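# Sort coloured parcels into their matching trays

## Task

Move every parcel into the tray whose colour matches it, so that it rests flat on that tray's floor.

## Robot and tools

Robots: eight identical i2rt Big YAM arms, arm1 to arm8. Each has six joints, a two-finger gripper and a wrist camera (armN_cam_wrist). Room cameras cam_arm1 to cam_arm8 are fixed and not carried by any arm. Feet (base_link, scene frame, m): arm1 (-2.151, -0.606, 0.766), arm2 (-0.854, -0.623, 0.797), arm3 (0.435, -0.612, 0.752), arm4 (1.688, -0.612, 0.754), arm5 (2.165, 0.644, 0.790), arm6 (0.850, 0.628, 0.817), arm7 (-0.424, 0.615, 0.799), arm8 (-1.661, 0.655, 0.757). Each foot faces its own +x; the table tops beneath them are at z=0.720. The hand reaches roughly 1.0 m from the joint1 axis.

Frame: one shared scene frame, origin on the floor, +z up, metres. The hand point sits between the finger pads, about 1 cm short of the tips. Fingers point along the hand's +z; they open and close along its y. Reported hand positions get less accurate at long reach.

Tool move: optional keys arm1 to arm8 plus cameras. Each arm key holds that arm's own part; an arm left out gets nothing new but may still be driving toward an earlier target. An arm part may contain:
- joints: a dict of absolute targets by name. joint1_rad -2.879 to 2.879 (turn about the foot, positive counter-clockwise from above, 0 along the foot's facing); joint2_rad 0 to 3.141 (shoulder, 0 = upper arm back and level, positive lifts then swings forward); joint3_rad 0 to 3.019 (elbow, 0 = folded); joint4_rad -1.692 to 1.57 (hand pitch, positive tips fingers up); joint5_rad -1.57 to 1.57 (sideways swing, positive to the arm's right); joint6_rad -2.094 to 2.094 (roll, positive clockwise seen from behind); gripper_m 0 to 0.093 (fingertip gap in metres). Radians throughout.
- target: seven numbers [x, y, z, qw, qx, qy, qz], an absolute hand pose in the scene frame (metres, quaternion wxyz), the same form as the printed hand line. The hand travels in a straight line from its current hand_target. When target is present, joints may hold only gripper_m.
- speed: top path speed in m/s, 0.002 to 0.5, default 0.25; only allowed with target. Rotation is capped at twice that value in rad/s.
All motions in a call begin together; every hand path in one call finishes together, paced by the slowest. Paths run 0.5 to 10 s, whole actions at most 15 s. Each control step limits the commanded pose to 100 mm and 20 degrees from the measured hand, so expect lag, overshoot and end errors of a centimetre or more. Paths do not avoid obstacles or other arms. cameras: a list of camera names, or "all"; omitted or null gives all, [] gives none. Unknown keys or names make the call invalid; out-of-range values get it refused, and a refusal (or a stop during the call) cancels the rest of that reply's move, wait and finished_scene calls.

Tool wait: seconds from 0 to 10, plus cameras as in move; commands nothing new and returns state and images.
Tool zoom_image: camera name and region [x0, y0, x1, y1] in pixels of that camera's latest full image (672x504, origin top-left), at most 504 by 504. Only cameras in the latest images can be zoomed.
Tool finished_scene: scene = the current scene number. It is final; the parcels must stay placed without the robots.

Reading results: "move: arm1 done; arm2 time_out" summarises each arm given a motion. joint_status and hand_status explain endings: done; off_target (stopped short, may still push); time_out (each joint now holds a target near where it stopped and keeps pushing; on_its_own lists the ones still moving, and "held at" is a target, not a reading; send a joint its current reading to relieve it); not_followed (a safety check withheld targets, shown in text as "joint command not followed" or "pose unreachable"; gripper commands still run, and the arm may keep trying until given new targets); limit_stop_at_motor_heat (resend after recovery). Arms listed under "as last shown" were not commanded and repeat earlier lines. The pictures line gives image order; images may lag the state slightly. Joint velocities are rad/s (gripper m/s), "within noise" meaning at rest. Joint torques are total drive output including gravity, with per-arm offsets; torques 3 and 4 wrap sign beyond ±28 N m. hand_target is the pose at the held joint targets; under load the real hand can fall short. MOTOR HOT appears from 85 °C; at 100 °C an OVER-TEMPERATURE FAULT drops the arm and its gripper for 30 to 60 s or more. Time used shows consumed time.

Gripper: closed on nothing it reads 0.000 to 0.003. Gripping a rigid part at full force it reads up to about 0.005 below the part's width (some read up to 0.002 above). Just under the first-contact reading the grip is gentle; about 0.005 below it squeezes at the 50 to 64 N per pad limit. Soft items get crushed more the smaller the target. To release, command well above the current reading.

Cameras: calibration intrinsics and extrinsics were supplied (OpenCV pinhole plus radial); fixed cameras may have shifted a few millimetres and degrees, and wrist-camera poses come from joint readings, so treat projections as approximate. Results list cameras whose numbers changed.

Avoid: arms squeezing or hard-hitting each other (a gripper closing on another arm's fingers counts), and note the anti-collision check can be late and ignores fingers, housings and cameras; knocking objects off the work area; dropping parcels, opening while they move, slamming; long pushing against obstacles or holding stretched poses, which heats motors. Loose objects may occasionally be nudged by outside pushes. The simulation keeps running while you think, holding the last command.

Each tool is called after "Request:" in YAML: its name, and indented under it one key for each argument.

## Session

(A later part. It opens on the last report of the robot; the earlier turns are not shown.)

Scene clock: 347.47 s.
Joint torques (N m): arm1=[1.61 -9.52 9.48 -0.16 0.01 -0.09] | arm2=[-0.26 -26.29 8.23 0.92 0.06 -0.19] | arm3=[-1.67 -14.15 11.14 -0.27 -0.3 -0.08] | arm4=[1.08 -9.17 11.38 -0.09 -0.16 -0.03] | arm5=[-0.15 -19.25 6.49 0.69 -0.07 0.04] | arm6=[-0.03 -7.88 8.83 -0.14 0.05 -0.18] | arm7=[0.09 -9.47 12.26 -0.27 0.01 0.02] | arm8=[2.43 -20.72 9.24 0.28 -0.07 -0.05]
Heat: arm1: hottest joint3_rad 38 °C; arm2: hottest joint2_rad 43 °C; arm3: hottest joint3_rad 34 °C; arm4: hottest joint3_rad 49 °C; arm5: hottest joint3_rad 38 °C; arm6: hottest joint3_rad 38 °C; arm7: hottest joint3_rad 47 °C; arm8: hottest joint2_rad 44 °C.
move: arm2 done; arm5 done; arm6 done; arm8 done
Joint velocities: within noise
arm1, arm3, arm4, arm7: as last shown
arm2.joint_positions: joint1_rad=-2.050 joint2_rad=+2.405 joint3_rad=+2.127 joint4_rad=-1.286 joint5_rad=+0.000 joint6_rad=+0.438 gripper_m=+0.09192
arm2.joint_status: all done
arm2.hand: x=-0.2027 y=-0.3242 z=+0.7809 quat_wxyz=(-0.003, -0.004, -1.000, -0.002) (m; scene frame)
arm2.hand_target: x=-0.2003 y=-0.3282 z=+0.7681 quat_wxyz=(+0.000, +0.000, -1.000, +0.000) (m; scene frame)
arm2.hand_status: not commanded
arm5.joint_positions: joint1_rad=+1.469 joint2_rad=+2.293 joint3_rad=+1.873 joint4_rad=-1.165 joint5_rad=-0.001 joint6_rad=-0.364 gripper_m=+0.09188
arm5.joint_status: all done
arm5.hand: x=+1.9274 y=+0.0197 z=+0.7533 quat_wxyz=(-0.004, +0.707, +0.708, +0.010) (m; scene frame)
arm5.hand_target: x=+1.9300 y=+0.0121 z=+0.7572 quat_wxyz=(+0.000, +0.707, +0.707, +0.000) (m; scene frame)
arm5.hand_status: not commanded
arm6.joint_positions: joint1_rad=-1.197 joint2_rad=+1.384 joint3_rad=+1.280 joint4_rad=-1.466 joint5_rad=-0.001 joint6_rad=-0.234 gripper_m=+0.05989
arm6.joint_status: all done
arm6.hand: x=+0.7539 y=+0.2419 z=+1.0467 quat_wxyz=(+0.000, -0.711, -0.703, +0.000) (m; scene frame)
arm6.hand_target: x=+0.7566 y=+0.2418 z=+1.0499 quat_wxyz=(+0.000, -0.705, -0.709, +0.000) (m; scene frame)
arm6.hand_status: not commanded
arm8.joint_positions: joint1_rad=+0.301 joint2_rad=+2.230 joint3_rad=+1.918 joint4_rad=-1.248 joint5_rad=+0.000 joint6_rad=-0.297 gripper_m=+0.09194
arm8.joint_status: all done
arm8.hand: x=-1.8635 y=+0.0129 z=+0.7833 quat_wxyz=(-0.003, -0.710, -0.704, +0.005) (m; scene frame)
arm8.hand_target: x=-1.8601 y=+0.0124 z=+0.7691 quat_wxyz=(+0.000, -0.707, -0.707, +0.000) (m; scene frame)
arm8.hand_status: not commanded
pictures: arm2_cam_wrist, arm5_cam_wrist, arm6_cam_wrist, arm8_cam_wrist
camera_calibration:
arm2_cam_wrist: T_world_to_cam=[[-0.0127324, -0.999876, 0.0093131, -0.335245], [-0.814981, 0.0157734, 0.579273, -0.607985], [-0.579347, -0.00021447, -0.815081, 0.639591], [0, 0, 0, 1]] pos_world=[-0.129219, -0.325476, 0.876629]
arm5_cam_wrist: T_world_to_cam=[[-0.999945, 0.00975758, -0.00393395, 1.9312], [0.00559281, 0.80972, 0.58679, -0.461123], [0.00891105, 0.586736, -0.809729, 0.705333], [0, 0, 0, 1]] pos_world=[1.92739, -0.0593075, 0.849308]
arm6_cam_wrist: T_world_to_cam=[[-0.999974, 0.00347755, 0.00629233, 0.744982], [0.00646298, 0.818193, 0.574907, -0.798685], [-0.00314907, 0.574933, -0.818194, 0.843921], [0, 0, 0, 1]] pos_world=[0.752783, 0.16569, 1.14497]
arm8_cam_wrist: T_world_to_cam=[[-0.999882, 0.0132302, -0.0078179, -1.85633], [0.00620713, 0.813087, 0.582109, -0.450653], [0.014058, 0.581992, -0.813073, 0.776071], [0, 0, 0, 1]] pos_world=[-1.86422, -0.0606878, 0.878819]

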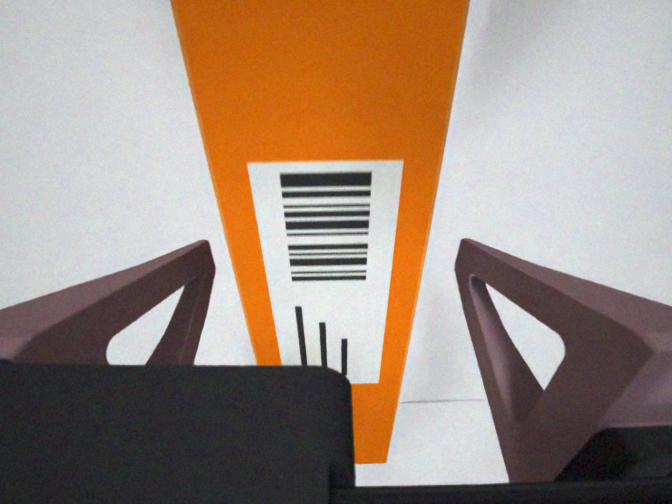

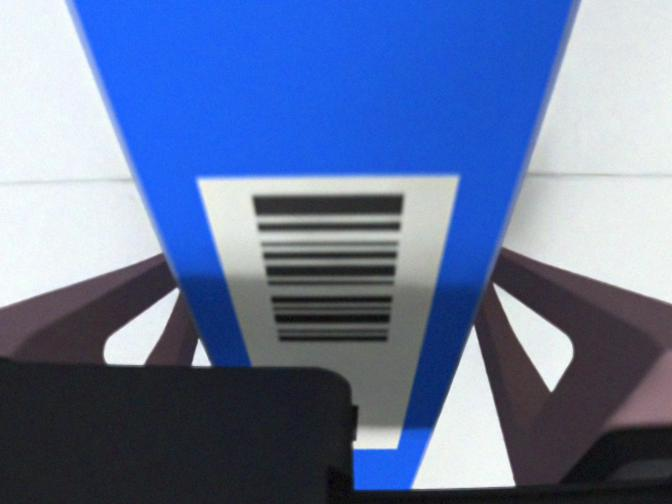

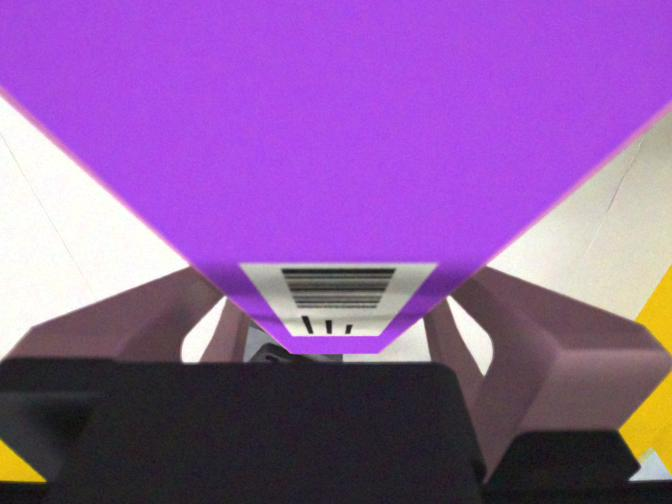

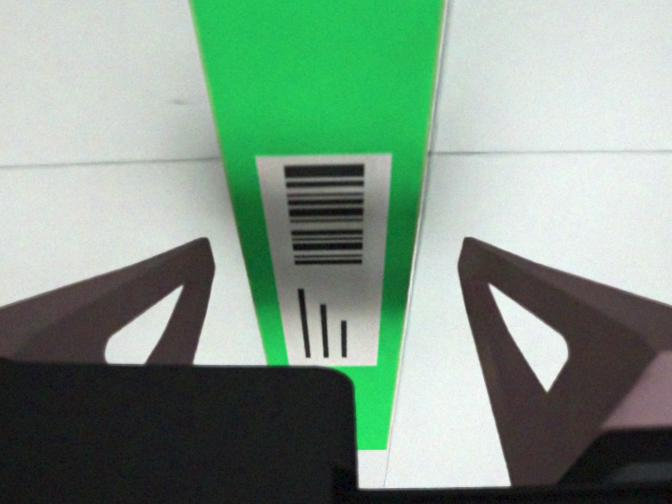

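Request:
move:
  arm8: {"target":[-1.86,0.02,0.92,0,0.707,0.707,0],"speed":0.3}
  arm2: {"target":[-0.21,-0.328,0.92,0,0,1,0],"speed":0.3}
  arm5: {"target":[1.93,0.02,0.92,0,0.707,0.707,0],"speed":0.3}
  arm6: {"target":[0.7,0.03,0.9,0,-0.707,-0.707,0],"speed":0.25}
  cameras: []

Request:
move:
  arm8: {"target":[-1.78,0.27,1.08,0,0.707,0.707,0],"speed":0.4}
  arm2: {"target":[-0.52,-0.47,1.08,0,0,1,0],"speed":0.4}
  arm5: {"target":[2.03,0.27,1.08,0,0.707,0.707,0],"speed":0.4}
  arm6: {"target":[0.7,0.02,0.835,0,-0.707,-0.707,0],"speed":0.12}
  cameras: ["arm6_cam_wrist","cam_arm6"]

Request:
move:
  arm1: {"target":[-1.862,0.013,0.87,0,0.707,-0.707,0],"speed":0.35}
  arm3: {"target":[-0.208,-0.325,0.87,0,1,0,0],"speed":0.35}
  arm4: {"target":[1.928,0.018,0.87,0,0.707,-0.707,0],"speed":0.35}
  cameras: ["arm1_cam_wrist","arm3_cam_wrist","arm4_cam_wrist"]

Scene clock: 361.90 s.
Joint torques (N m): arm1=[1.49 -9.35 9.57 -0.1 0.01 -0.06] | arm2=[0.21 -27.05 12.03 0.12 0.07 -0.13] | arm3=[-1.79 -14.39 11.11 -0.25 -0.29 -0.09] | arm4=[1.08 -9.23 11.38 -0.09 -0.16 -0.03] | arm5=[-0.62 -19.55 10 -0.31 -0.06 -0.05] | arm6=[-0.67 -14.74 12.07 -0.12 0.06 -0.18] | arm7=[0.15 -9.64 12.26 -0.27 0.03 0.02] | arm8=[2.02 -22.01 14.68 -0.69 -0.07 -0.08]
Heat: arm1: hottest joint3_rad 38 °C; arm2: hottest joint3_rad 41 °C; arm3: hottest joint3_rad 34 °C; arm4: hottest joint3_rad 50 °C; arm5: hottest joint3_rad 38 °C; arm6: hottest joint3_rad 38 °C; arm7: hottest joint3_rad 47 °C; arm8: hottest joint2_rad 45 °C.
move: arm2 off_target; arm5 off_target; arm6 off_target; arm8 off_target
Joint velocities: within noise
arm1, arm3, arm4, arm7: as last shown
arm2.joint_positions: joint1_rad=-2.050 joint2_rad=+2.301 joint3_rad=+2.260 joint4_rad=-1.565 joint5_rad=+0.000 joint6_rad=+0.438 gripper_m=+0.09192
arm2.joint_status: not commanded
arm2.hand: x=-0.2196 y=-0.3321 z=+0.9037 quat_wxyz=(+0.016, -0.004, -1.000, +0.007) (m; scene frame)
arm2.hand_target: x=-0.2107 y=-0.3283 z=+0.9201 quat_wxyz=(+0.000, +0.000, -1.000, +0.000) (m; scene frame)
arm2.hand_status: off_target (0.019 m and 2.0 deg from the pose sent, 0.139 m and 0.5 deg at the start)
arm5.joint_positions: joint1_rad=+1.469 joint2_rad=+2.149 joint3_rad=+2.001 joint4_rad=-1.464 joint5_rad=-0.001 joint6_rad=-0.364 gripper_m=+0.09188
arm5.joint_status: not commanded
arm5.hand: x=+1.9323 y=+0.0329 z=+0.8943 quat_wxyz=(-0.009, +0.706, +0.707, +0.023) (m; scene frame)
arm5.hand_target: x=+1.9304 y=+0.0210 z=+0.9200 quat_wxyz=(+0.000, +0.707, +0.707, +0.000) (m; scene frame)
arm5.hand_status: off_target (0.029 m and 2.8 deg from the pose sent, 0.167 m and 1.2 deg at the start)
arm6.joint_positions: joint1_rad=-1.197 joint2_rad=+2.022 joint3_rad=+1.681 joint4_rad=-1.269 joint5_rad=-0.001 joint6_rad=-0.236 gripper_m=+0.05989
arm6.joint_status: not commanded
arm6.hand: x=+0.7055 y=+0.0477 z=+0.8851 quat_wxyz=(+0.010, -0.710, -0.704, -0.017) (m; scene frame)
arm6.hand_target: x=+0.7003 y=+0.0309 z=+0.9005 quat_wxyz=(+0.000, -0.707, -0.707, +0.001) (m; scene frame)
arm6.hand_status: off_target (0.024 m and 2.3 deg from the pose sent, 0.263 m and 0.6 deg at the start)
arm8.joint_positions: joint1_rad=+0.301 joint2_rad=+2.143 joint3_rad=+2.072 joint4_rad=-1.547 joint5_rad=+0.000 joint6_rad=-0.297 gripper_m=+0.09194
arm8.joint_status: not commanded
arm8.hand: x=-1.8575 y=+0.0322 z=+0.8977 quat_wxyz=(+0.010, -0.710, -0.704, -0.020) (m; scene frame)
arm8.hand_target: x=-1.8598 y=+0.0210 z=+0.9201 quat_wxyz=(+0.000, -0.707, -0.707, +0.000) (m; scene frame)
arm8.hand_status: off_target (0.026 m and 2.7 deg from the pose sent, 0.137 m and 0.8 deg at the start)
pictures: none
No camera images: "cameras" was empty.

Scene clock: 363.77 s.
Joint torques (N m): arm1=[2.14 -9.41 9.5 -0.16 0.01 -0.06] | arm2=[0.32 -9.93 8.29 0.21 0.06 -0.12] | arm3=[-1.79 -14.21 11.12 -0.27 -0.3 -0.09] | arm4=[1.08 -9.23 11.38 -0.09 -0.16 -0.03] | arm5=[-0.21 -7.94 7.16 -0.1 -0.09 0.04] | arm6=[-0.38 -14.68 9.22 0.66 0.05 -0.14] | arm7=[0.21 -9.64 12.29 -0.28 0.02 0.01] | arm8=[2.37 -9.88 9.5 -0.42 -0.09 -0.04]
Heat: arm1: hottest joint3_rad 38 °C; arm2: hottest joint3_rad 41 °C; arm3: hottest joint3_rad 34 °C; arm4: hottest joint3_rad 50 °C; arm5: hottest joint3_rad 38 °C; arm6: hottest joint3_rad 38 °C; arm7: hottest joint3_rad 47 °C; arm8: hottest joint2_rad 45 °C.
move: arm2 done; arm5 done; arm6 off_target; arm8 off_target
Joint velocities: within noise
arm1, arm3, arm4, arm7: as last shown
arm2.joint_positions: joint1_rad=-2.050 joint2_rad=+1.288 joint3_rad=+1.341 joint4_rad=-1.600 joint5_rad=+0.000 joint6_rad=+0.438 gripper_m=+0.09192
arm2.joint_status: not commanded
arm2.hand: x=-0.5190 y=-0.4699 z=+1.0847 quat_wxyz=(-0.010, -0.004, -1.000, -0.005) (m; scene frame)
arm2.hand_target: x=-0.5200 y=-0.4700 z=+1.0802 quat_wxyz=(+0.000, +0.000, -1.000, +0.000) (m; scene frame)
arm2.hand_status: done (0.005 m and 1.4 deg from the pose sent, 0.375 m and 2.0 deg at the start)
arm5.joint_positions: joint1_rad=+1.481 joint2_rad=+1.365 joint3_rad=+1.426 joint4_rad=-1.612 joint5_rad=+0.000 joint6_rad=-0.353 gripper_m=+0.09188
arm5.joint_status: not commanded
arm5.hand: x=+2.0266 y=+0.2697 z=+1.0800 quat_wxyz=(+0.003, +0.706, +0.708, -0.005) (m; scene frame)
arm5.hand_target: x=+2.0300 y=+0.2701 z=+1.0799 quat_wxyz=(+0.000, +0.707, +0.707, +0.000) (m; scene frame)
arm5.hand_status: done (0.003 m and 0.7 deg from the pose sent, 0.317 m and 2.8 deg at the start)
arm6.joint_positions: joint1_rad=-1.197 joint2_rad=+2.104 joint3_rad=+1.681 joint4_rad=-1.169 joint5_rad=-0.001 joint6_rad=-0.236 gripper_m=+0.05989
arm6.joint_status: not commanded
arm6.hand: x=+0.7013 y=+0.0309 z=+0.8363 quat_wxyz=(+0.005, -0.710, -0.704, -0.009) (m; scene frame)
arm6.hand_target: x=+0.7001 y=+0.0202 z=+0.8352 quat_wxyz=(+0.000, -0.707, -0.707, +0.000) (m; scene frame)
arm6.hand_status: off_target (0.011 m and 1.3 deg from the pose sent, 0.057 m and 2.3 deg at the start)
arm8.joint_positions: joint1_rad=+0.303 joint2_rad=+1.381 joint3_rad=+1.526 joint4_rad=-1.671 joint5_rad=+0.000 joint6_rad=-0.297 gripper_m=+0.09194
arm8.joint_status: not commanded
arm8.hand: x=-1.7826 y=+0.2683 z=+1.0824 quat_wxyz=(-0.011, -0.709, -0.705, +0.020) (m; scene frame)
arm8.hand_target: x=-1.7800 y=+0.2700 z=+1.0795 quat_wxyz=(-0.007, -0.707, -0.707, +0.013) (m; scene frame)
arm8.hand_status: off_target (0.004 m and 2.6 deg from the pose sent, 0.309 m and 2.7 deg at the start; a joint's target at an end of its range on 27 of 56 steps)
pictures: arm6_cam_wrist, cam_arm6
camera_calibration:
arm6_cam_wrist: T_world_to_cam=[[-0.999999, 0.000772441, 0.000950788, 0.699029], [0.00118553, 0.805701, 0.592321, -0.515213], [-0.000308518, 0.592322, -0.805702, 0.78014], [0, 0, 0, 1]] pos_world=[0.69988, -0.0475259, 0.933066]

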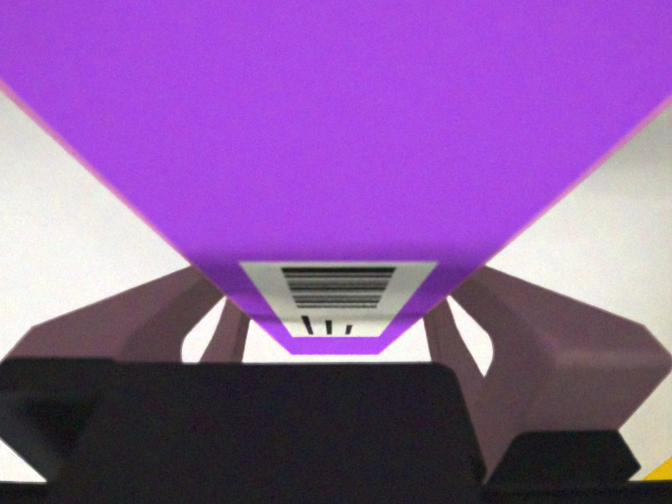

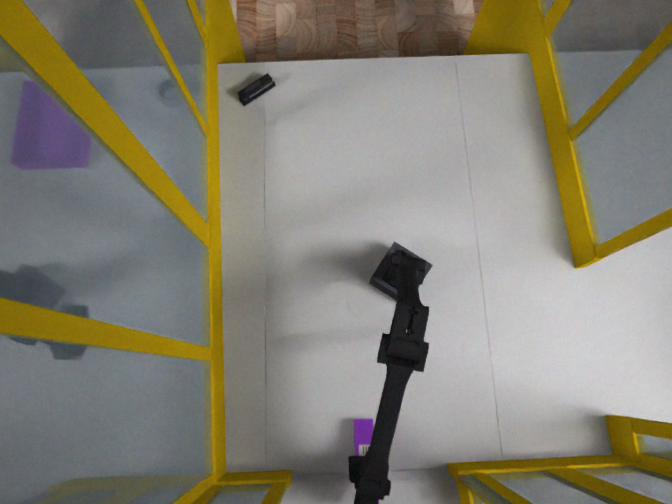

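Scene clock: 366.00 s.
Joint torques (N m): arm1=[1.61 -19.6 12.3 -0.14 -0.09 -0.08] | arm2=[0.32 -9.93 8.29 0.23 0.06 -0.12] | arm3=[-2.08 -24.64 14.26 -0.23 -0.31 -0.19] | arm4=[1.44 -17.44 14.48 -0.24 -0.01 0.01] | arm5=[0.15 -8 7.2 -0.17 -0.11 0.04] | arm6=[-0.38 -14.74 9.2 0.65 0.05 -0.14] | arm7=[0.09 -9.52 12.26 -0.28 0.03 0.02] | arm8=[2.26 -10.23 9.5 -0.43 -0.07 -0.06]
Heat: arm1: hottest joint3_rad 38 °C; arm2: hottest joint3_rad 41 °C; arm3: hottest joint3_rad 34 °C; arm4: hottest joint3_rad 50 °C; arm5: hottest joint3_rad 38 °C; arm6: hottest joint3_rad 38 °C; arm7: hottest joint3_rad 47 °C; arm8: hottest joint2_rad 44 °C.
move: arm1 off_target; arm3 off_target; arm4 off_target
Joint velocities: within noise
arm1.joint_positions: joint1_rad=+1.551 joint2_rad=+2.186 joint3_rad=+2.045 joint4_rad=-1.443 joint5_rad=-0.004 joint6_rad=-0.431 gripper_m=+0.09214
arm1.joint_status: not commanded
arm1.hand: x=-1.8639 y=+0.0009 z=+0.8620 quat_wxyz=(+0.009, +0.703, -0.711, +0.005) (m; scene frame)
arm1.hand_target: x=-1.8622 y=+0.0125 z=+0.8700 quat_wxyz=(-0.001, +0.707, -0.707, +0.000) (m; scene frame)
arm1.hand_status: off_target (0.015 m and 1.4 deg from the pose sent, 0.353 m and 2.2 deg at the start)
arm2, arm5, arm6, arm7, arm8: as last shown
arm3.joint_positions: joint1_rad=+0.204 joint2_rad=+2.272 joint3_rad=+2.202 joint4_rad=-1.535 joint5_rad=-0.003 joint6_rad=-0.408 gripper_m=+0.09206
arm3.joint_status: not commanded
arm3.hand: x=-0.1996 y=-0.3394 z=+0.8535 quat_wxyz=(+0.005, +1.000, +0.001, +0.018) (m; scene frame)
arm3.hand_target: x=-0.2070 y=-0.3255 z=+0.8702 quat_wxyz=(-0.001, +1.000, +0.000, -0.001) (m; scene frame)
arm3.hand_status: off_target (0.023 m and 2.1 deg from the pose sent, 0.343 m and 0.9 deg at the start)
arm4.joint_positions: joint1_rad=+0.244 joint2_rad=+2.133 joint3_rad=+2.006 joint4_rad=-1.448 joint5_rad=+0.005 joint6_rad=-0.357 gripper_m=+0.09212
arm4.joint_status: not commanded
arm4.hand: x=+1.9314 y=+0.0024 z=+0.8650 quat_wxyz=(+0.009, +0.701, -0.713, +0.003) (m; scene frame)
arm4.hand_target: x=+1.9276 y=+0.0173 z=+0.8700 quat_wxyz=(+0.000, +0.707, -0.707, +0.000) (m; scene frame)
arm4.hand_status: off_target (0.017 m and 1.4 deg from the pose sent, 0.335 m and 3.8 deg at the start)
arm5.hand: x=+2.0266 y=+0.2697 z=+1.0800 quat_wxyz=(+0.003, +0.707, +0.708, -0.005) (m; scene frame)
pictures: arm1_cam_wrist, arm3_cam_wrist, arm4_cam_wrist
camera_calibration:
arm1_cam_wrist: T_world_to_cam=[[0.999551, -0.0281937, -0.0100996, 1.87288], [-0.016788, -0.806764, 0.590636, -0.53499], [-0.0248002, -0.590201, -0.806875, 0.776483], [0, 0, 0, 1]] pos_world=[-1.86177, 0.0794744, 0.961424]
arm3_cam_wrist: T_world_to_cam=[[0.00321431, 0.999995, -0.000574532, 0.3394], [0.79185, -0.00219439, 0.610712, -0.357969], [0.610707, -0.00241796, -0.791853, 0.920921], [0, 0, 0, 1]] pos_world=[-0.280046, -0.337957, 0.948045]
arm4_cam_wrist: T_world_to_cam=[[0.999989, -0.00360504, 0.00295729, -1.93658], [-0.00465674, -0.804495, 0.593941, -0.497999], [0.000237947, -0.593948, -0.804503, 0.821736], [0, 0, 0, 1]] pos_world=[1.93405, 0.0804503, 0.962598]

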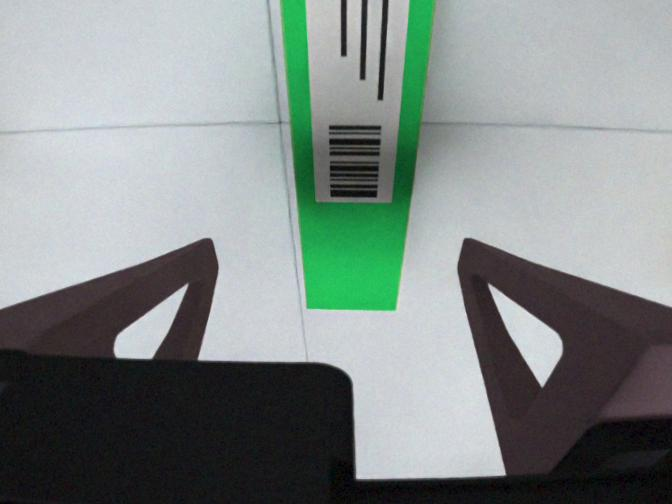

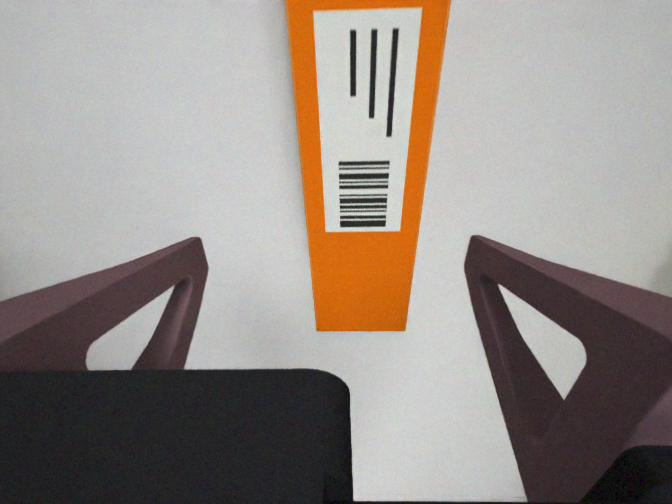

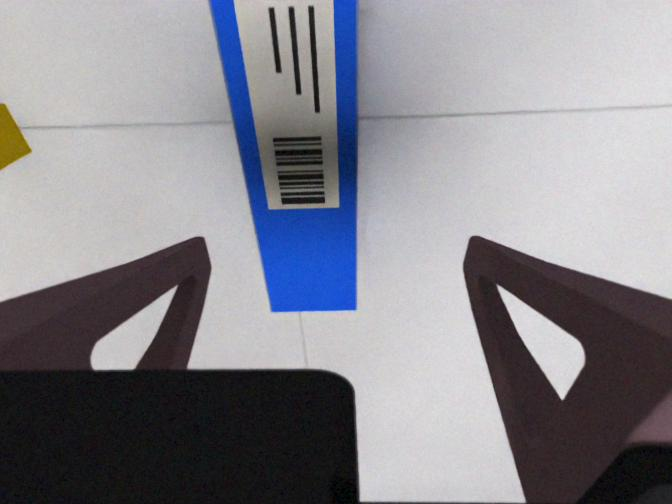

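Request:
move:
  arm1: {"target":[-1.852,0.049,0.81,0,0.707,-0.707,0],"speed":0.25}
  arm3: {"target":[-0.232,-0.318,0.81,0,1,0,0],"speed":0.25}
  arm4: {"target":[1.911,0.044,0.81,0,0.707,-0.707,0],"speed":0.25}
  arm6: {"target":[0.7,0.02,0.795,0,-0.707,-0.707,0],"speed":0.12}
  cameras: ["arm1_cam_wrist","arm3_cam_wrist","arm4_cam_wrist","arm6_cam_wrist"]

Scene clock: 376.07 s.
Joint torques (N m): arm1=[2.32 -21.6 12.07 0.14 -0.05 0] | arm2=[0.32 -9.93 8.29 0.23 0.06 -0.12] | arm3=[-1.61 -26.81 14.02 0.36 -0.3 -0.13] | arm4=[1.03 -18.43 14.26 0.54 -0.04 0.11] | arm5=[0.26 -8.35 7.09 -0.13 -0.05 0.1] | arm6=[-0.44 -12.1 6.69 1.5 0.17 -0.15] | arm7=[0.21 -9.58 12.27 -0.28 0.03 0.02] | arm8=[2.37 -9.82 9.51 -0.42 -0.09 -0.04]
Heat: arm1: hottest joint3_rad 39 °C; arm2: hottest joint3_rad 40 °C; arm3: hottest joint3_rad 36 °C; arm4: hottest joint3_rad 51 °C; arm5: hottest joint3_rad 37 °C; arm6: hottest joint3_rad 37 °C; arm7: hottest joint3_rad 47 °C; arm8: hottest joint2_rad 41 °C.
move: arm1 off_target; arm3 off_target; arm4 off_target; arm6 off_target
Joint velocities: within noise
arm1.joint_positions: joint1_rad=+1.551 joint2_rad=+2.348 joint3_rad=+2.173 joint4_rad=-1.421 joint5_rad=-0.005 joint6_rad=-0.432 gripper_m=+0.09214
arm1.joint_status: not commanded
arm1.hand: x=-1.8491 y=+0.0319 z=+0.8009 quat_wxyz=(+0.015, +0.703, -0.711, +0.007) (m; scene frame)
arm1.hand_target: x=-1.8523 y=+0.0482 z=+0.8102 quat_wxyz=(+0.000, +0.707, -0.707, +0.000) (m; scene frame)
arm1.hand_status: off_target (0.020 m and 2.0 deg from the pose sent, 0.072 m and 1.4 deg at the start)
arm2, arm5, arm7, arm8: as last shown
arm3.joint_positions: joint1_rad=+0.204 joint2_rad=+2.398 joint3_rad=+2.255 joint4_rad=-1.494 joint5_rad=-0.003 joint6_rad=-0.408 gripper_m=+0.09206
arm3.joint_status: not commanded
arm3.hand: x=-0.2152 y=-0.3321 z=+0.7862 quat_wxyz=(+0.012, +0.999, +0.001, +0.033) (m; scene frame)
arm3.hand_target: x=-0.2304 y=-0.3187 z=+0.8108 quat_wxyz=(-0.001, +1.000, +0.000, +0.000) (m; scene frame)
arm3.hand_status: off_target (0.032 m and 4.0 deg from the pose sent, 0.058 m and 2.1 deg at the start)
arm4.joint_positions: joint1_rad=+0.288 joint2_rad=+2.228 joint3_rad=+2.008 joint4_rad=-1.378 joint5_rad=+0.006 joint6_rad=-0.333 gripper_m=+0.09212
arm4.joint_status: not commanded
arm4.hand: x=+1.9085 y=+0.0247 z=+0.8041 quat_wxyz=(+0.019, +0.708, -0.706, +0.008) (m; scene frame)
arm4.hand_target: x=+1.9107 y=+0.0430 z=+0.8103 quat_wxyz=(+0.000, +0.707, -0.707, +0.000) (m; scene frame)
arm4.hand_status: off_target (0.020 m and 2.4 deg from the pose sent, 0.072 m and 1.4 deg at the start)
arm6.joint_positions: joint1_rad=-1.197 joint2_rad=+2.111 joint3_rad=+1.674 joint4_rad=-1.111 joint5_rad=-0.004 joint6_rad=-0.236 gripper_m=+0.05989
arm6.joint_status: not commanded
arm6.hand: x=+0.6993 y=+0.0204 z=+0.8297 quat_wxyz=(-0.007, -0.710, -0.704, +0.009) (m; scene frame)
arm6.hand_target: x=+0.7005 y=+0.0218 z=+0.7960 quat_wxyz=(+0.000, -0.707, -0.707, +0.000) (m; scene frame)
arm6.hand_status: off_target (0.035 m and 1.4 deg from the pose sent, 0.043 m and 1.4 deg at the start)
pictures: arm1_cam_wrist, arm3_cam_wrist, arm4_cam_wrist, arm6_cam_wrist
camera_calibration:
arm1_cam_wrist: T_world_to_cam=[[0.999496, -0.0276715, -0.0155463, 1.86259], [-0.0128254, -0.800152, 0.59966, -0.4738], [-0.0290328, -0.599158, -0.800104, 0.73283], [0, 0, 0, 1]] pos_world=[-1.84645, 0.11151, 0.899415]
arm3_cam_wrist: T_world_to_cam=[[0.00367475, 0.999899, -0.0137306, 0.342585], [0.772663, 0.00587728, 0.63479, -0.325023], [0.634806, -0.0129418, -0.772563, 0.863744], [0, 0, 0, 1]] pos_world=[-0.298435, -0.329462, 0.878322]
arm4_cam_wrist: T_world_to_cam=[[0.999857, 0.0163842, -0.00426808, -1.90775], [0.015569, -0.790667, 0.612048, -0.497572], [0.0066533, -0.612027, -0.790809, 0.763127], [0, 0, 0, 1]] pos_world=[1.91015, 0.104897, 0.899884]
arm6_cam_wrist: T_world_to_cam=[[-0.999965, 0.000990442, 0.00829593, 0.6909], [0.00543958, 0.830846, 0.556476, -0.476669], [-0.00634148, 0.556502, -0.830822, 0.806737], [0, 0, 0, 1]] pos_world=[0.698585, -0.0535964, 0.929779]

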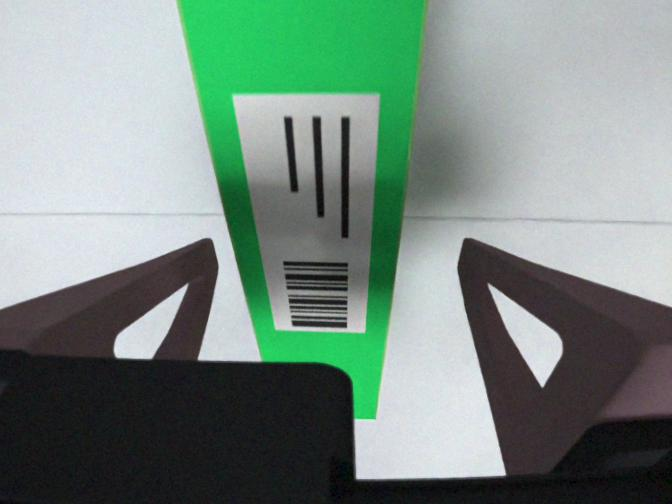

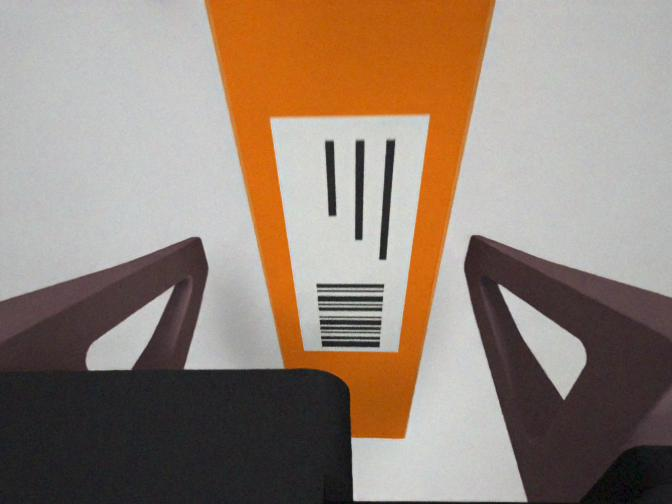

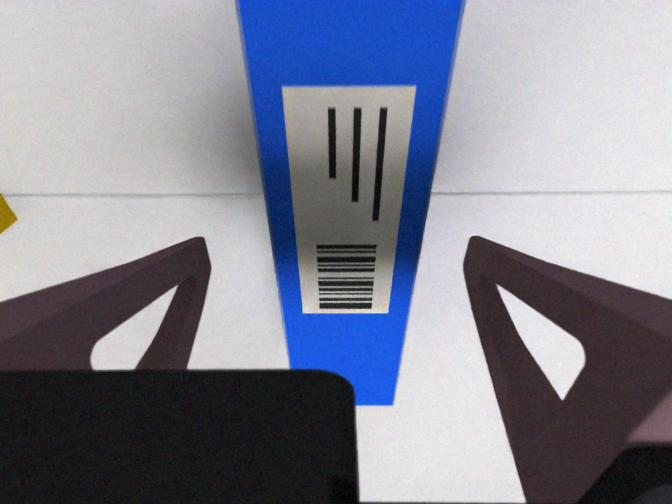

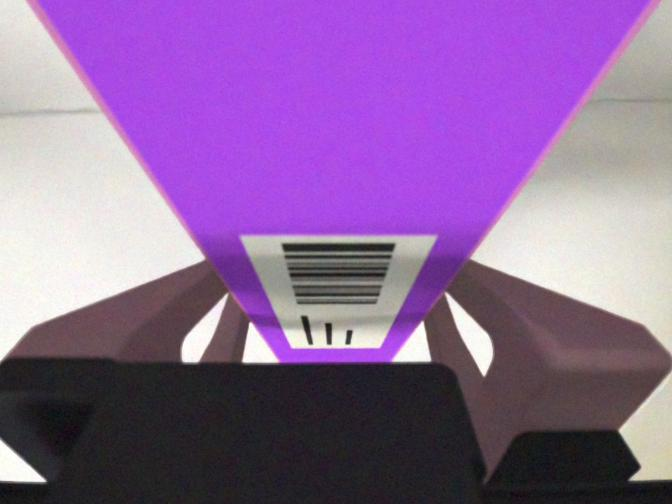

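Request:
move:
  arm1: {"target":[-1.862,0.043,0.766,0,0.707,-0.707,0],"speed":0.2}
  arm3: {"target":[-0.222,-0.313,0.763,0,1,0,0],"speed":0.2}
  arm4: {"target":[1.917,0.04,0.766,0,0.707,-0.707,0],"speed":0.2}
  arm6: {"target":[0.7,0.02,0.755,0,-0.707,-0.707,0],"speed":0.12}
  cameras: ["arm1_cam_wrist","arm3_cam_wrist","arm4_cam_wrist","arm6_cam_wrist"]

Request:
move:
  arm1: {"joints":{"gripper_m":0.05}}
  arm3: {"joints":{"gripper_m":0.05}}
  arm4: {"joints":{"gripper_m":0.05}}
  cameras: ["arm1_cam_wrist","arm3_cam_wrist","arm4_cam_wrist","arm6_cam_wrist"]

Scene clock: 388.03 s.
Joint torques (N m): arm1=[1.96 -21.13 7.84 0.79 -0.03 0.06] | arm2=[0.32 -9.93 8.29 0.21 0.06 -0.12] | arm3=[-1.79 -25.99 9.17 0.58 -0.31 -0.21] | arm4=[-0.21 -17.79 9.48 0.79 -0.03 0.02] | arm5=[-0.32 -7.71 7.06 -0.2 -0.07 0.08] | arm6=[-0.56 -12.63 6.17 0.98 0.08 -0.16] | arm7=[0.09 -9.35 12.23 -0.23 0.01 0.01] | arm8=[2.2 -9.93 9.51 -0.49 -0.09 -0.04]
Heat: arm1: hottest joint3_rad 39 °C; arm2: hottest joint3_rad 40 °C; arm3: hottest joint3_rad 37 °C; arm4: hottest joint3_rad 53 °C; arm5: hottest joint3_rad 37 °C; arm6: hottest joint3_rad 36 °C; arm7: hottest joint3_rad 47 °C; arm8: hottest joint2_rad 39 °C.
move: arm1 off_target; arm3 done; arm4 off_target; arm6 off_target
Joint velocities: within noise
arm1.joint_positions: joint1_rad=+1.563 joint2_rad=+2.347 joint3_rad=+2.114 joint4_rad=-1.320 joint5_rad=-0.005 joint6_rad=-0.428 gripper_m=+0.09214
arm1.joint_status: not commanded
arm1.hand: x=-1.8539 y=+0.0403 z=+0.7792 quat_wxyz=(-0.005, +0.706, -0.708, +0.000) (m; scene frame)
arm1.hand_target: x=-1.8619 y=+0.0427 z=+0.7663 quat_wxyz=(+0.000, +0.707, -0.707, +0.000) (m; scene frame)
arm1.hand_status: off_target (0.016 m and 0.6 deg from the pose sent, 0.039 m and 2.0 deg at the start)
arm2, arm5, arm7, arm8: as last shown
arm3.joint_positions: joint1_rad=+0.197 joint2_rad=+2.398 joint3_rad=+2.196 joint4_rad=-1.380 joint5_rad=-0.003 joint6_rad=-0.412 gripper_m=+0.09206
arm3.joint_status: not commanded
arm3.hand: x=-0.2222 y=-0.3233 z=+0.7637 quat_wxyz=(+0.001, +1.000, -0.001, +0.007) (m; scene frame)
arm3.hand_target: x=-0.2219 y=-0.3130 z=+0.7632 quat_wxyz=(+0.000, +1.000, +0.000, +0.000) (m; scene frame)
arm3.hand_status: done (0.010 m and 0.9 deg from the pose sent, 0.031 m and 4.1 deg at the start)
arm4.joint_positions: joint1_rad=+0.288 joint2_rad=+2.247 joint3_rad=+2.003 joint4_rad=-1.288 joint5_rad=+0.006 joint6_rad=-0.333 gripper_m=+0.09212
arm4.joint_status: not commanded
arm4.hand: x=+1.9145 y=+0.0427 z=+0.7897 quat_wxyz=(-0.011, +0.708, -0.706, -0.006) (m; scene frame)
arm4.hand_target: x=+1.9168 y=+0.0394 z=+0.7665 quat_wxyz=(+0.000, +0.707, -0.707, +0.000) (m; scene frame)
arm4.hand_status: off_target (0.024 m and 1.5 deg from the pose sent, 0.042 m and 2.4 deg at the start)
arm6.joint_positions: joint1_rad=-1.195 joint2_rad=+2.169 joint3_rad=+1.657 joint4_rad=-1.020 joint5_rad=-0.002 joint6_rad=-0.235 gripper_m=+0.05989
arm6.joint_status: not commanded
arm6.hand: x=+0.6983 y=+0.0129 z=+0.7894 quat_wxyz=(-0.011, -0.710, -0.704, +0.016) (m; scene frame)
arm6.hand_target: x=+0.7004 y=+0.0215 z=+0.7561 quat_wxyz=(+0.000, -0.707, -0.707, +0.000) (m; scene frame)
arm6.hand_status: off_target (0.035 m and 2.3 deg from the pose sent, 0.075 m and 1.4 deg at the start)
pictures: arm1_cam_wrist, arm3_cam_wrist, arm4_cam_wrist, arm6_cam_wrist
camera_calibration:
arm1_cam_wrist: T_world_to_cam=[[0.999818, -0.0190054, 0.00145529, 1.8543], [-0.0164646, -0.822635, 0.568332, -0.435514], [-0.00960422, -0.568252, -0.822798, 0.772759], [0, 0, 0, 1]] pos_world=[-1.85371, 0.116095, 0.880643]
arm3_cam_wrist: T_world_to_cam=[[0.00696277, 0.999945, 0.00788009, 0.31775], [0.80443, -0.0102821, 0.593958, -0.272322], [0.594007, 0.00220338, -0.804457, 0.871042], [0, 0, 0, 1]] pos_world=[-0.300553, -0.322452, 0.85996]
arm4_cam_wrist: T_world_to_cam=[[0.999709, 0.015402, 0.0185641, -1.93189], [0.00234116, -0.827929, 0.560828, -0.407296], [0.0240077, -0.560621, -0.827724, 0.756576], [0, 0, 0, 1]] pos_world=[1.91412, 0.116695, 0.890524]
arm6_cam_wrist: T_world_to_cam=[[-0.999894, 0.000824808, 0.0145486, 0.685207], [0.0085976, 0.839495, 0.543299, -0.439919], [-0.0117654, 0.543367, -0.839413, 0.788105], [0, 0, 0, 1]] pos_world=[0.698189, -0.0594858, 0.890584]

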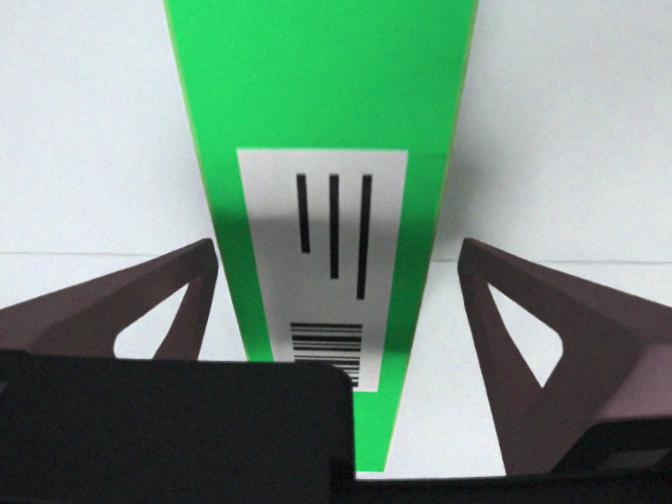

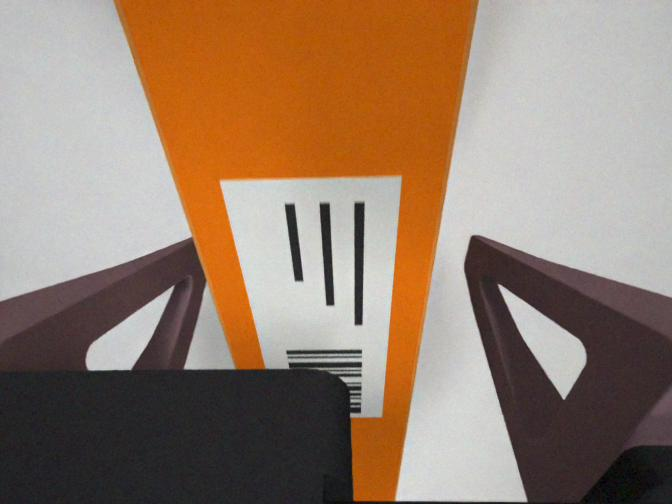

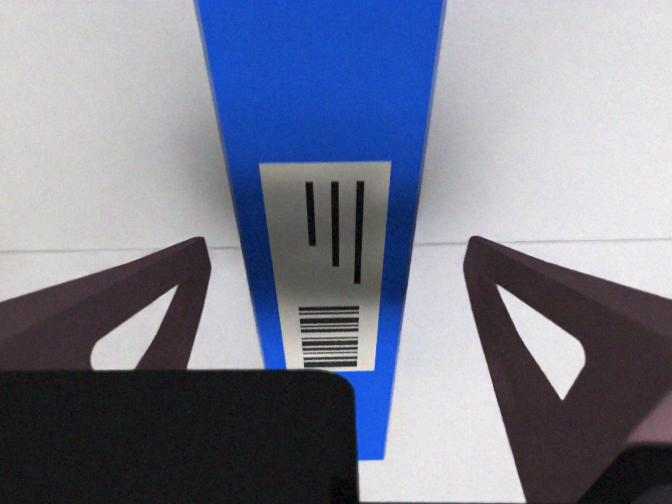

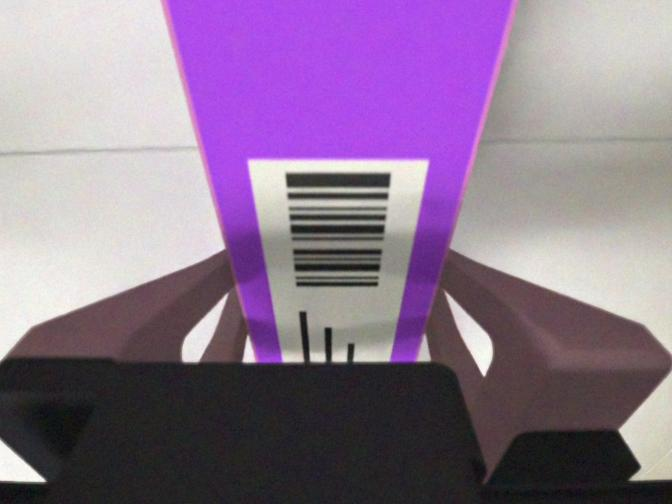

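Scene clock: 388.70 s.
Joint torques (N m): arm1=[2.08 -21.36 7.82 0.77 -0.02 0.1] | arm2=[0.32 -9.88 8.29 0.23 0.06 -0.12] | arm3=[-1.96 -26.11 9.13 0.61 -0.26 -0.22] | arm4=[-0.15 -17.85 9.5 0.79 -0.04 0.02] | arm5=[-0.15 -8.18 7.2 -0.25 -0.09 0.05] | arm6=[-0.5 -12.57 6.19 0.98 0.09 -0.16] | arm7=[0.21 -9.52 12.26 -0.25 0.02 0.03] | arm8=[2.37 -10.05 9.58 -0.46 -0.07 -0.05]
Heat: arm1: hottest joint3_rad 39 °C; arm2: hottest joint3_rad 40 °C; arm3: hottest joint3_rad 37 °C; arm4: hottest joint3_rad 53 °C; arm5: hottest joint3_rad 37 °C; arm6: hottest joint3_rad 36 °C; arm7: hottest joint3_rad 47 °C; arm8: hottest joint2_rad 39 °C.
move: arm1 off_target; arm3 off_target; arm4 done
Joint velocities: within noise
arm1.joint_positions: joint1_rad=+1.563 joint2_rad=+2.347 joint3_rad=+2.114 joint4_rad=-1.320 joint5_rad=-0.005 joint6_rad=-0.428 gripper_m=+0.05933
arm1.joint_status: gripper_m off_target (ended at +0.05936, target +0.05000)
arm1.hand: x=-1.8541 y=+0.0403 z=+0.7792 quat_wxyz=(-0.005, +0.706, -0.708, -0.001) (m; scene frame)
arm1.hand_target: x=-1.8619 y=+0.0427 z=+0.7663 quat_wxyz=(+0.000, +0.707, -0.707, +0.000) (m; scene frame)
arm1.hand_status: not commanded
arm2, arm5, arm6, arm8: as last shown
arm3.joint_positions: joint1_rad=+0.197 joint2_rad=+2.398 joint3_rad=+2.196 joint4_rad=-1.380 joint5_rad=-0.004 joint6_rad=-0.412 gripper_m=+0.05862
arm3.joint_status: gripper_m off_target (ended at +0.05865, target +0.05000)
arm3.hand: x=-0.2223 y=-0.3235 z=+0.7637 quat_wxyz=(+0.001, +1.000, -0.001, +0.007) (m; scene frame)
arm3.hand_target: x=-0.2219 y=-0.3130 z=+0.7632 quat_wxyz=(+0.000, +1.000, +0.000, +0.000) (m; scene frame)
arm3.hand_status: not commanded
arm4.joint_positions: joint1_rad=+0.288 joint2_rad=+2.247 joint3_rad=+2.003 joint4_rad=-1.288 joint5_rad=+0.006 joint6_rad=-0.333 gripper_m=+0.05022
arm4.joint_status: all done
arm4.hand: x=+1.9145 y=+0.0427 z=+0.7897 quat_wxyz=(-0.011, +0.708, -0.706, -0.006) (m; scene frame)
arm4.hand_target: x=+1.9168 y=+0.0394 z=+0.7665 quat_wxyz=(+0.000, +0.707, -0.707, +0.000) (m; scene frame)
arm4.hand_status: not commanded
arm7.joint_positions: joint1_rad=+0.212 joint2_rad=+1.386 joint3_rad=+1.456 joint4_rad=-1.629 joint5_rad=-0.003 joint6_rad=-0.411 gripper_m=+0.09210
arm7.joint_status: not commanded
arm7.hand: x=-0.0570 y=+0.4470 z=+1.0948 quat_wxyz=(-0.006, -0.009, -1.000, +0.000) (m; scene frame)
arm7.hand_target: x=-0.0541 y=+0.4470 z=+1.1041 quat_wxyz=(-0.011, -0.002, -1.000, +0.004) (m; scene frame)
arm7.hand_status: not commanded
pictures: arm1_cam_wrist, arm3_cam_wrist, arm4_cam_wrist, arm6_cam_wrist
camera_calibration:
arm1_cam_wrist: T_world_to_cam=[[0.99981, -0.0194654, 0.000795533, 1.85491], [-0.016471, -0.822786, 0.568113, -0.435374], [-0.010404, -0.568019, -0.82295, 0.771465], [0, 0, 0, 1]] pos_world=[-1.85371, 0.116094, 0.880743]
arm3_cam_wrist: T_world_to_cam=[[0.00660048, 0.999955, 0.00685949, 0.318622], [0.80465, -0.00938381, 0.593675, -0.271783], [0.593712, 0.00160095, -0.804676, 0.871028], [0, 0, 0, 1]] pos_world=[-0.300553, -0.322552, 0.86006]
arm4_cam_wrist: T_world_to_cam=[[0.999709, 0.015402, 0.0185641, -1.93189], [0.00234116, -0.827929, 0.560828, -0.407296], [0.0240077, -0.560621, -0.827724, 0.756576], [0, 0, 0, 1]] pos_world=[1.91412, 0.116695, 0.890524]
arm6_cam_wrist: T_world_to_cam=[[-0.999894, 0.000824808, 0.0145486, 0.685207], [0.0085976, 0.839495, 0.543299, -0.439919], [-0.0117654, 0.543367, -0.839413, 0.788105], [0, 0, 0, 1]] pos_world=[0.698189, -0.0594858, 0.890584]

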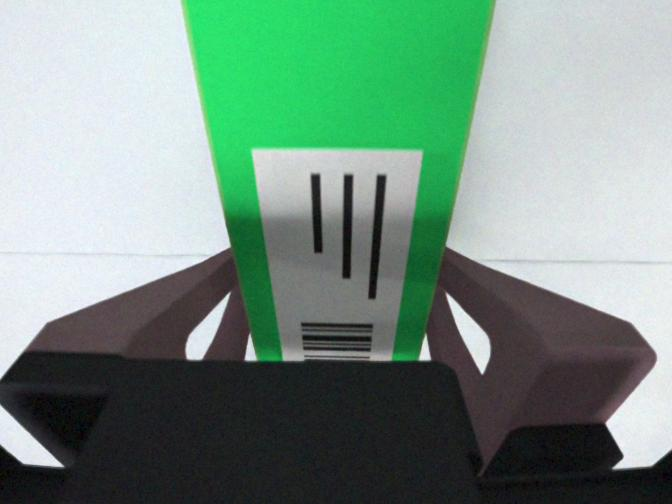

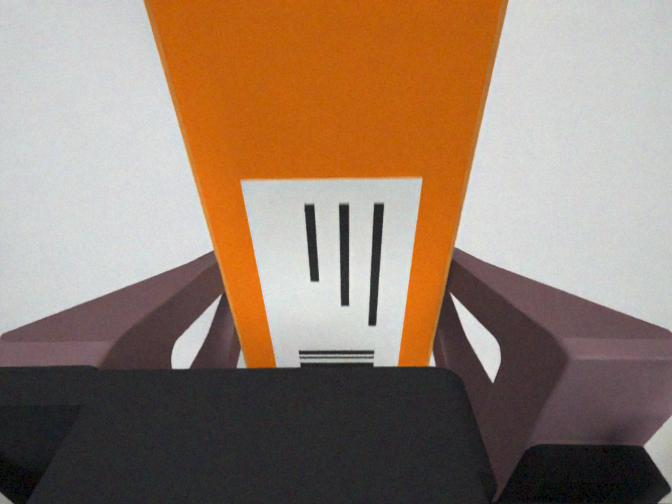

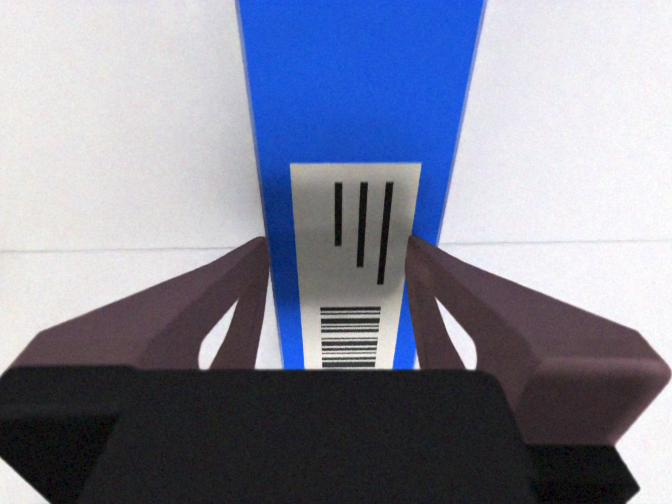

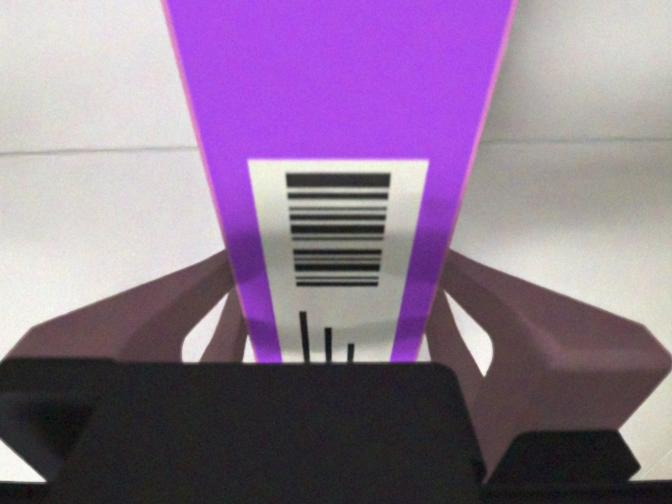

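Request:
move:
  arm4: {"joints":{"gripper_m":0.092}}
  arm1: {"target":[-1.98,-0.25,1.05,0,0.707,-0.707,0],"speed":0.35}
  arm3: {"target":[0.07,-0.45,1.05,0,1,0,0],"speed":0.35}
  arm6: {"target":[0.7,0.02,0.74,0,-0.707,-0.707,0],"speed":0.1}
  cameras: ["arm6_cam_wrist"]

Request:
move:
  arm4: {"target":[1.918,0.04,0.738,0,0.707,-0.707,0],"speed":0.15}
  arm1: {"joints":{"joint1_rad":-1.545,"joint6_rad":-0.03}}
  arm3: {"joints":{"joint1_rad":2.175,"joint6_rad":-0.129}}
  cameras: ["arm4_cam_wrist"]

Scene clock: 399.20 s.
Joint torques (N m): arm1=[0.03 -8.29 8.09 -0.09 -0.03 -0.07] | arm2=[0.32 -9.93 8.29 0.23 0.06 -0.12] | arm3=[-1.55 -12.45 9.74 -0.21 -0.26 -0.17] | arm4=[-0.21 -17.85 9.48 0.79 -0.04 0.02] | arm5=[-0.32 -7.88 7.05 -0.14 -0.12 0.04] | arm6=[-0.56 -12.51 5.86 0.99 0.11 -0.15] | arm7=[0.03 -9.52 12.29 -0.24 0.02 0.04] | arm8=[2.61 -10.23 9.52 -0.42 -0.07 -0.04]
Heat: arm1: hottest joint3_rad 39 °C; arm2: hottest joint3_rad 40 °C; arm3: hottest joint2_rad 36 °C; arm4: hottest joint3_rad 51 °C; arm5: hottest joint3_rad 37 °C; arm6: hottest joint3_rad 36 °C; arm7: hottest joint3_rad 47 °C; arm8: hottest joint3_rad 38 °C.
move: arm1 done; arm3 done; arm4 done; arm6 off_target
Joint velocities: within noise
arm1.joint_positions: joint1_rad=+1.552 joint2_rad=+1.350 joint3_rad=+1.417 joint4_rad=-1.599 joint5_rad=-0.005 joint6_rad=-0.448 gripper_m=+0.05933
arm1.joint_status: not commanded
arm1.hand: x=-1.9830 y=-0.2452 z=+1.0578 quat_wxyz=(-0.015, +0.709, -0.705, -0.004) (m; scene frame)
arm1.hand_target: x=-1.9801 y=-0.2500 z=+1.0502 quat_wxyz=(+0.000, +0.707, -0.707, +0.000) (m; scene frame)
arm1.hand_status: done (0.010 m and 1.9 deg from the pose sent, 0.417 m and 0.6 deg at the start)
arm2, arm5, arm7, arm8: as last shown
arm3.joint_positions: joint1_rad=+0.197 joint2_rad=+1.384 joint3_rad=+1.454 joint4_rad=-1.635 joint5_rad=-0.005 joint6_rad=-0.412 gripper_m=+0.05862
arm3.joint_status: not commanded
arm3.hand: x=+0.0666 y=-0.4527 z=+1.0468 quat_wxyz=(-0.002, +1.000, -0.001, -0.001) (m; scene frame)
arm3.hand_target: x=+0.0700 y=-0.4500 z=+1.0500 quat_wxyz=(+0.000, +1.000, +0.000, +0.000) (m; scene frame)
arm3.hand_status: done (0.005 m and 0.3 deg from the pose sent, 0.428 m and 0.8 deg at the start; pose on its path clipped on 2 of 64 steps)
arm4.joint_positions: joint1_rad=+0.288 joint2_rad=+2.247 joint3_rad=+2.003 joint4_rad=-1.288 joint5_rad=+0.006 joint6_rad=-0.333 gripper_m=+0.09188
arm4.joint_status: all done
arm4.hand: x=+1.9145 y=+0.0427 z=+0.7897 quat_wxyz=(-0.011, +0.708, -0.706, -0.006) (m; scene frame)
arm4.hand_target: x=+1.9168 y=+0.0394 z=+0.7665 quat_wxyz=(+0.000, +0.707, -0.707, +0.000) (m; scene frame)
arm4.hand_status: not commanded
arm6.joint_positions: joint1_rad=-1.195 joint2_rad=+2.190 joint3_rad=+1.655 joint4_rad=-0.994 joint5_rad=-0.003 joint6_rad=-0.235 gripper_m=+0.05989
arm6.joint_status: not commanded
arm6.hand: x=+0.6979 y=+0.0111 z=+0.7764 quat_wxyz=(-0.012, -0.710, -0.704, +0.017) (m; scene frame)
arm6.hand_target: x=+0.7005 y=+0.0216 z=+0.7413 quat_wxyz=(+0.000, -0.707, -0.707, +0.000) (m; scene frame)
arm6.hand_status: off_target (0.037 m and 2.5 deg from the pose sent, 0.050 m and 2.3 deg at the start)
pictures: arm6_cam_wrist
camera_calibration:
arm6_cam_wrist: T_world_to_cam=[[-0.999895, 0.000787848, 0.0144915, 0.685143], [0.0084984, 0.841209, 0.540644, -0.429115], [-0.0117645, 0.54071, -0.841127, 0.779567], [0, 0, 0, 1]] pos_world=[0.697889, -0.0610837, 0.877785]

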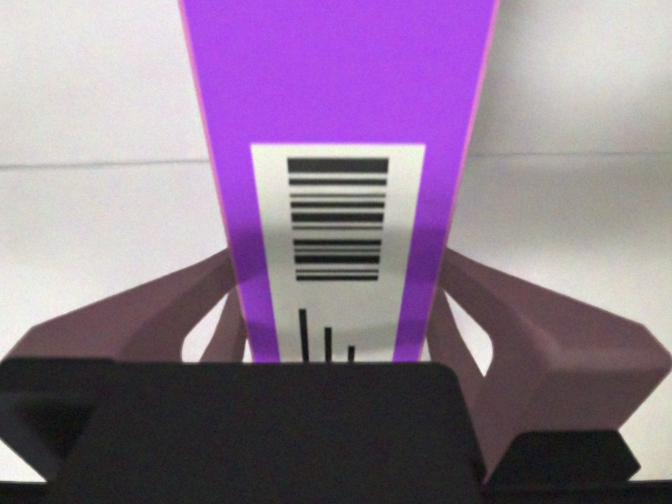

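Scene clock: 401.67 s.
Joint torques (N m): arm1=[0.67 -9.76 8.13 -0.1 0.01 0.07] | arm2=[0.32 -9.93 8.29 0.23 0.06 -0.12] | arm3=[0.26 -13.68 9.69 -0.27 -0.18 0.12] | arm4=[-0.32 -18.14 9.52 0.77 -0.04 0.01] | arm5=[-0.56 -7.77 7.04 -0.03 -0.09 0.06] | arm6=[-0.56 -12.45 5.85 1.02 0.11 -0.16] | arm7=[0.03 -9.52 12.29 -0.25 0.02 0.03] | arm8=[2.32 -9.93 9.48 -0.42 -0.07 -0.02]
Heat: arm1: hottest joint3_rad 39 °C; arm2: hottest joint3_rad 40 °C; arm3: hottest joint2_rad 36 °C; arm4: hottest joint3_rad 51 °C; arm5: hottest joint3_rad 37 °C; arm6: hottest joint3_rad 36 °C; arm7: hottest joint3_rad 47 °C; arm8: hottest joint3_rad 38 °C.
move: arm1 done; arm3 done; arm4 off_target
Joint velocities: within noise
arm1.joint_positions: joint1_rad=-1.537 joint2_rad=+1.367 joint3_rad=+1.417 joint4_rad=-1.599 joint5_rad=-0.007 joint6_rad=-0.036 gripper_m=+0.05935
arm1.joint_status: all done
arm1.hand: x=-2.3031 y=-0.9722 z=+1.0577 quat_wxyz=(-0.014, -0.820, -0.572, +0.009) (m; scene frame)
arm1.hand_target: x=-2.3038 y=-0.9657 z=+1.0566 quat_wxyz=(-0.011, -0.825, -0.566, +0.003) (m; scene frame)
arm1.hand_status: not commanded
arm2, arm5, arm6, arm7, arm8: as last shown
arm3.joint_positions: joint1_rad=+2.165 joint2_rad=+1.394 joint3_rad=+1.454 joint4_rad=-1.635 joint5_rad=-0.007 joint6_rad=-0.145 gripper_m=+0.05857
arm3.joint_status: all done
arm3.hand: x=+0.4278 y=-1.0158 z=+1.0415 quat_wxyz=(+0.001, +0.660, +0.751, +0.008) (m; scene frame)
arm3.hand_target: x=+0.4321 y=-1.0123 z=+1.0487 quat_wxyz=(+0.004, +0.662, +0.749, +0.006) (m; scene frame)
arm3.hand_status: not commanded
arm4.joint_positions: joint1_rad=+0.288 joint2_rad=+2.278 joint3_rad=+1.976 joint4_rad=-1.235 joint5_rad=+0.006 joint6_rad=-0.333 gripper_m=+0.09188
arm4.joint_status: not commanded
arm4.hand: x=+1.9144 y=+0.0429 z=+0.7592 quat_wxyz=(-0.009, +0.708, -0.706, -0.005) (m; scene frame)
arm4.hand_target: x=+1.9178 y=+0.0395 z=+0.7384 quat_wxyz=(+0.000, +0.707, -0.707, +0.000) (m; scene frame)
arm4.hand_status: off_target (0.022 m and 1.2 deg from the pose sent, 0.052 m and 1.5 deg at the start)
pictures: arm4_cam_wrist
camera_calibration:
arm4_cam_wrist: T_world_to_cam=[[0.999737, 0.015491, 0.0169107, -1.92997], [0.00323595, -0.825289, 0.564701, -0.394675], [0.022704, -0.564498, -0.825122, 0.732025], [0, 0, 0, 1]] pos_world=[1.91412, 0.117403, 0.859521]

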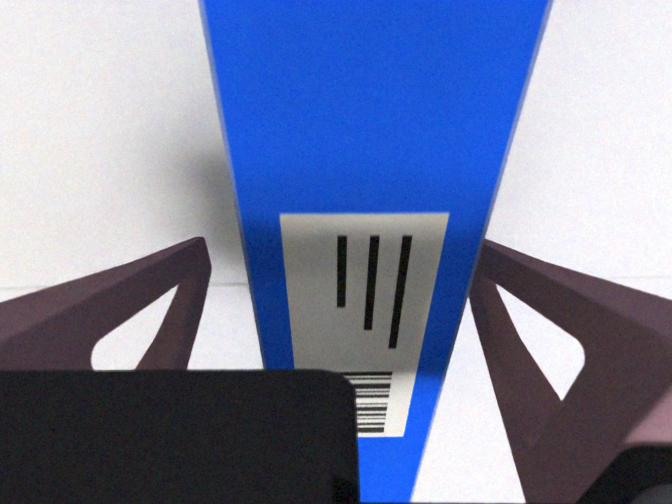

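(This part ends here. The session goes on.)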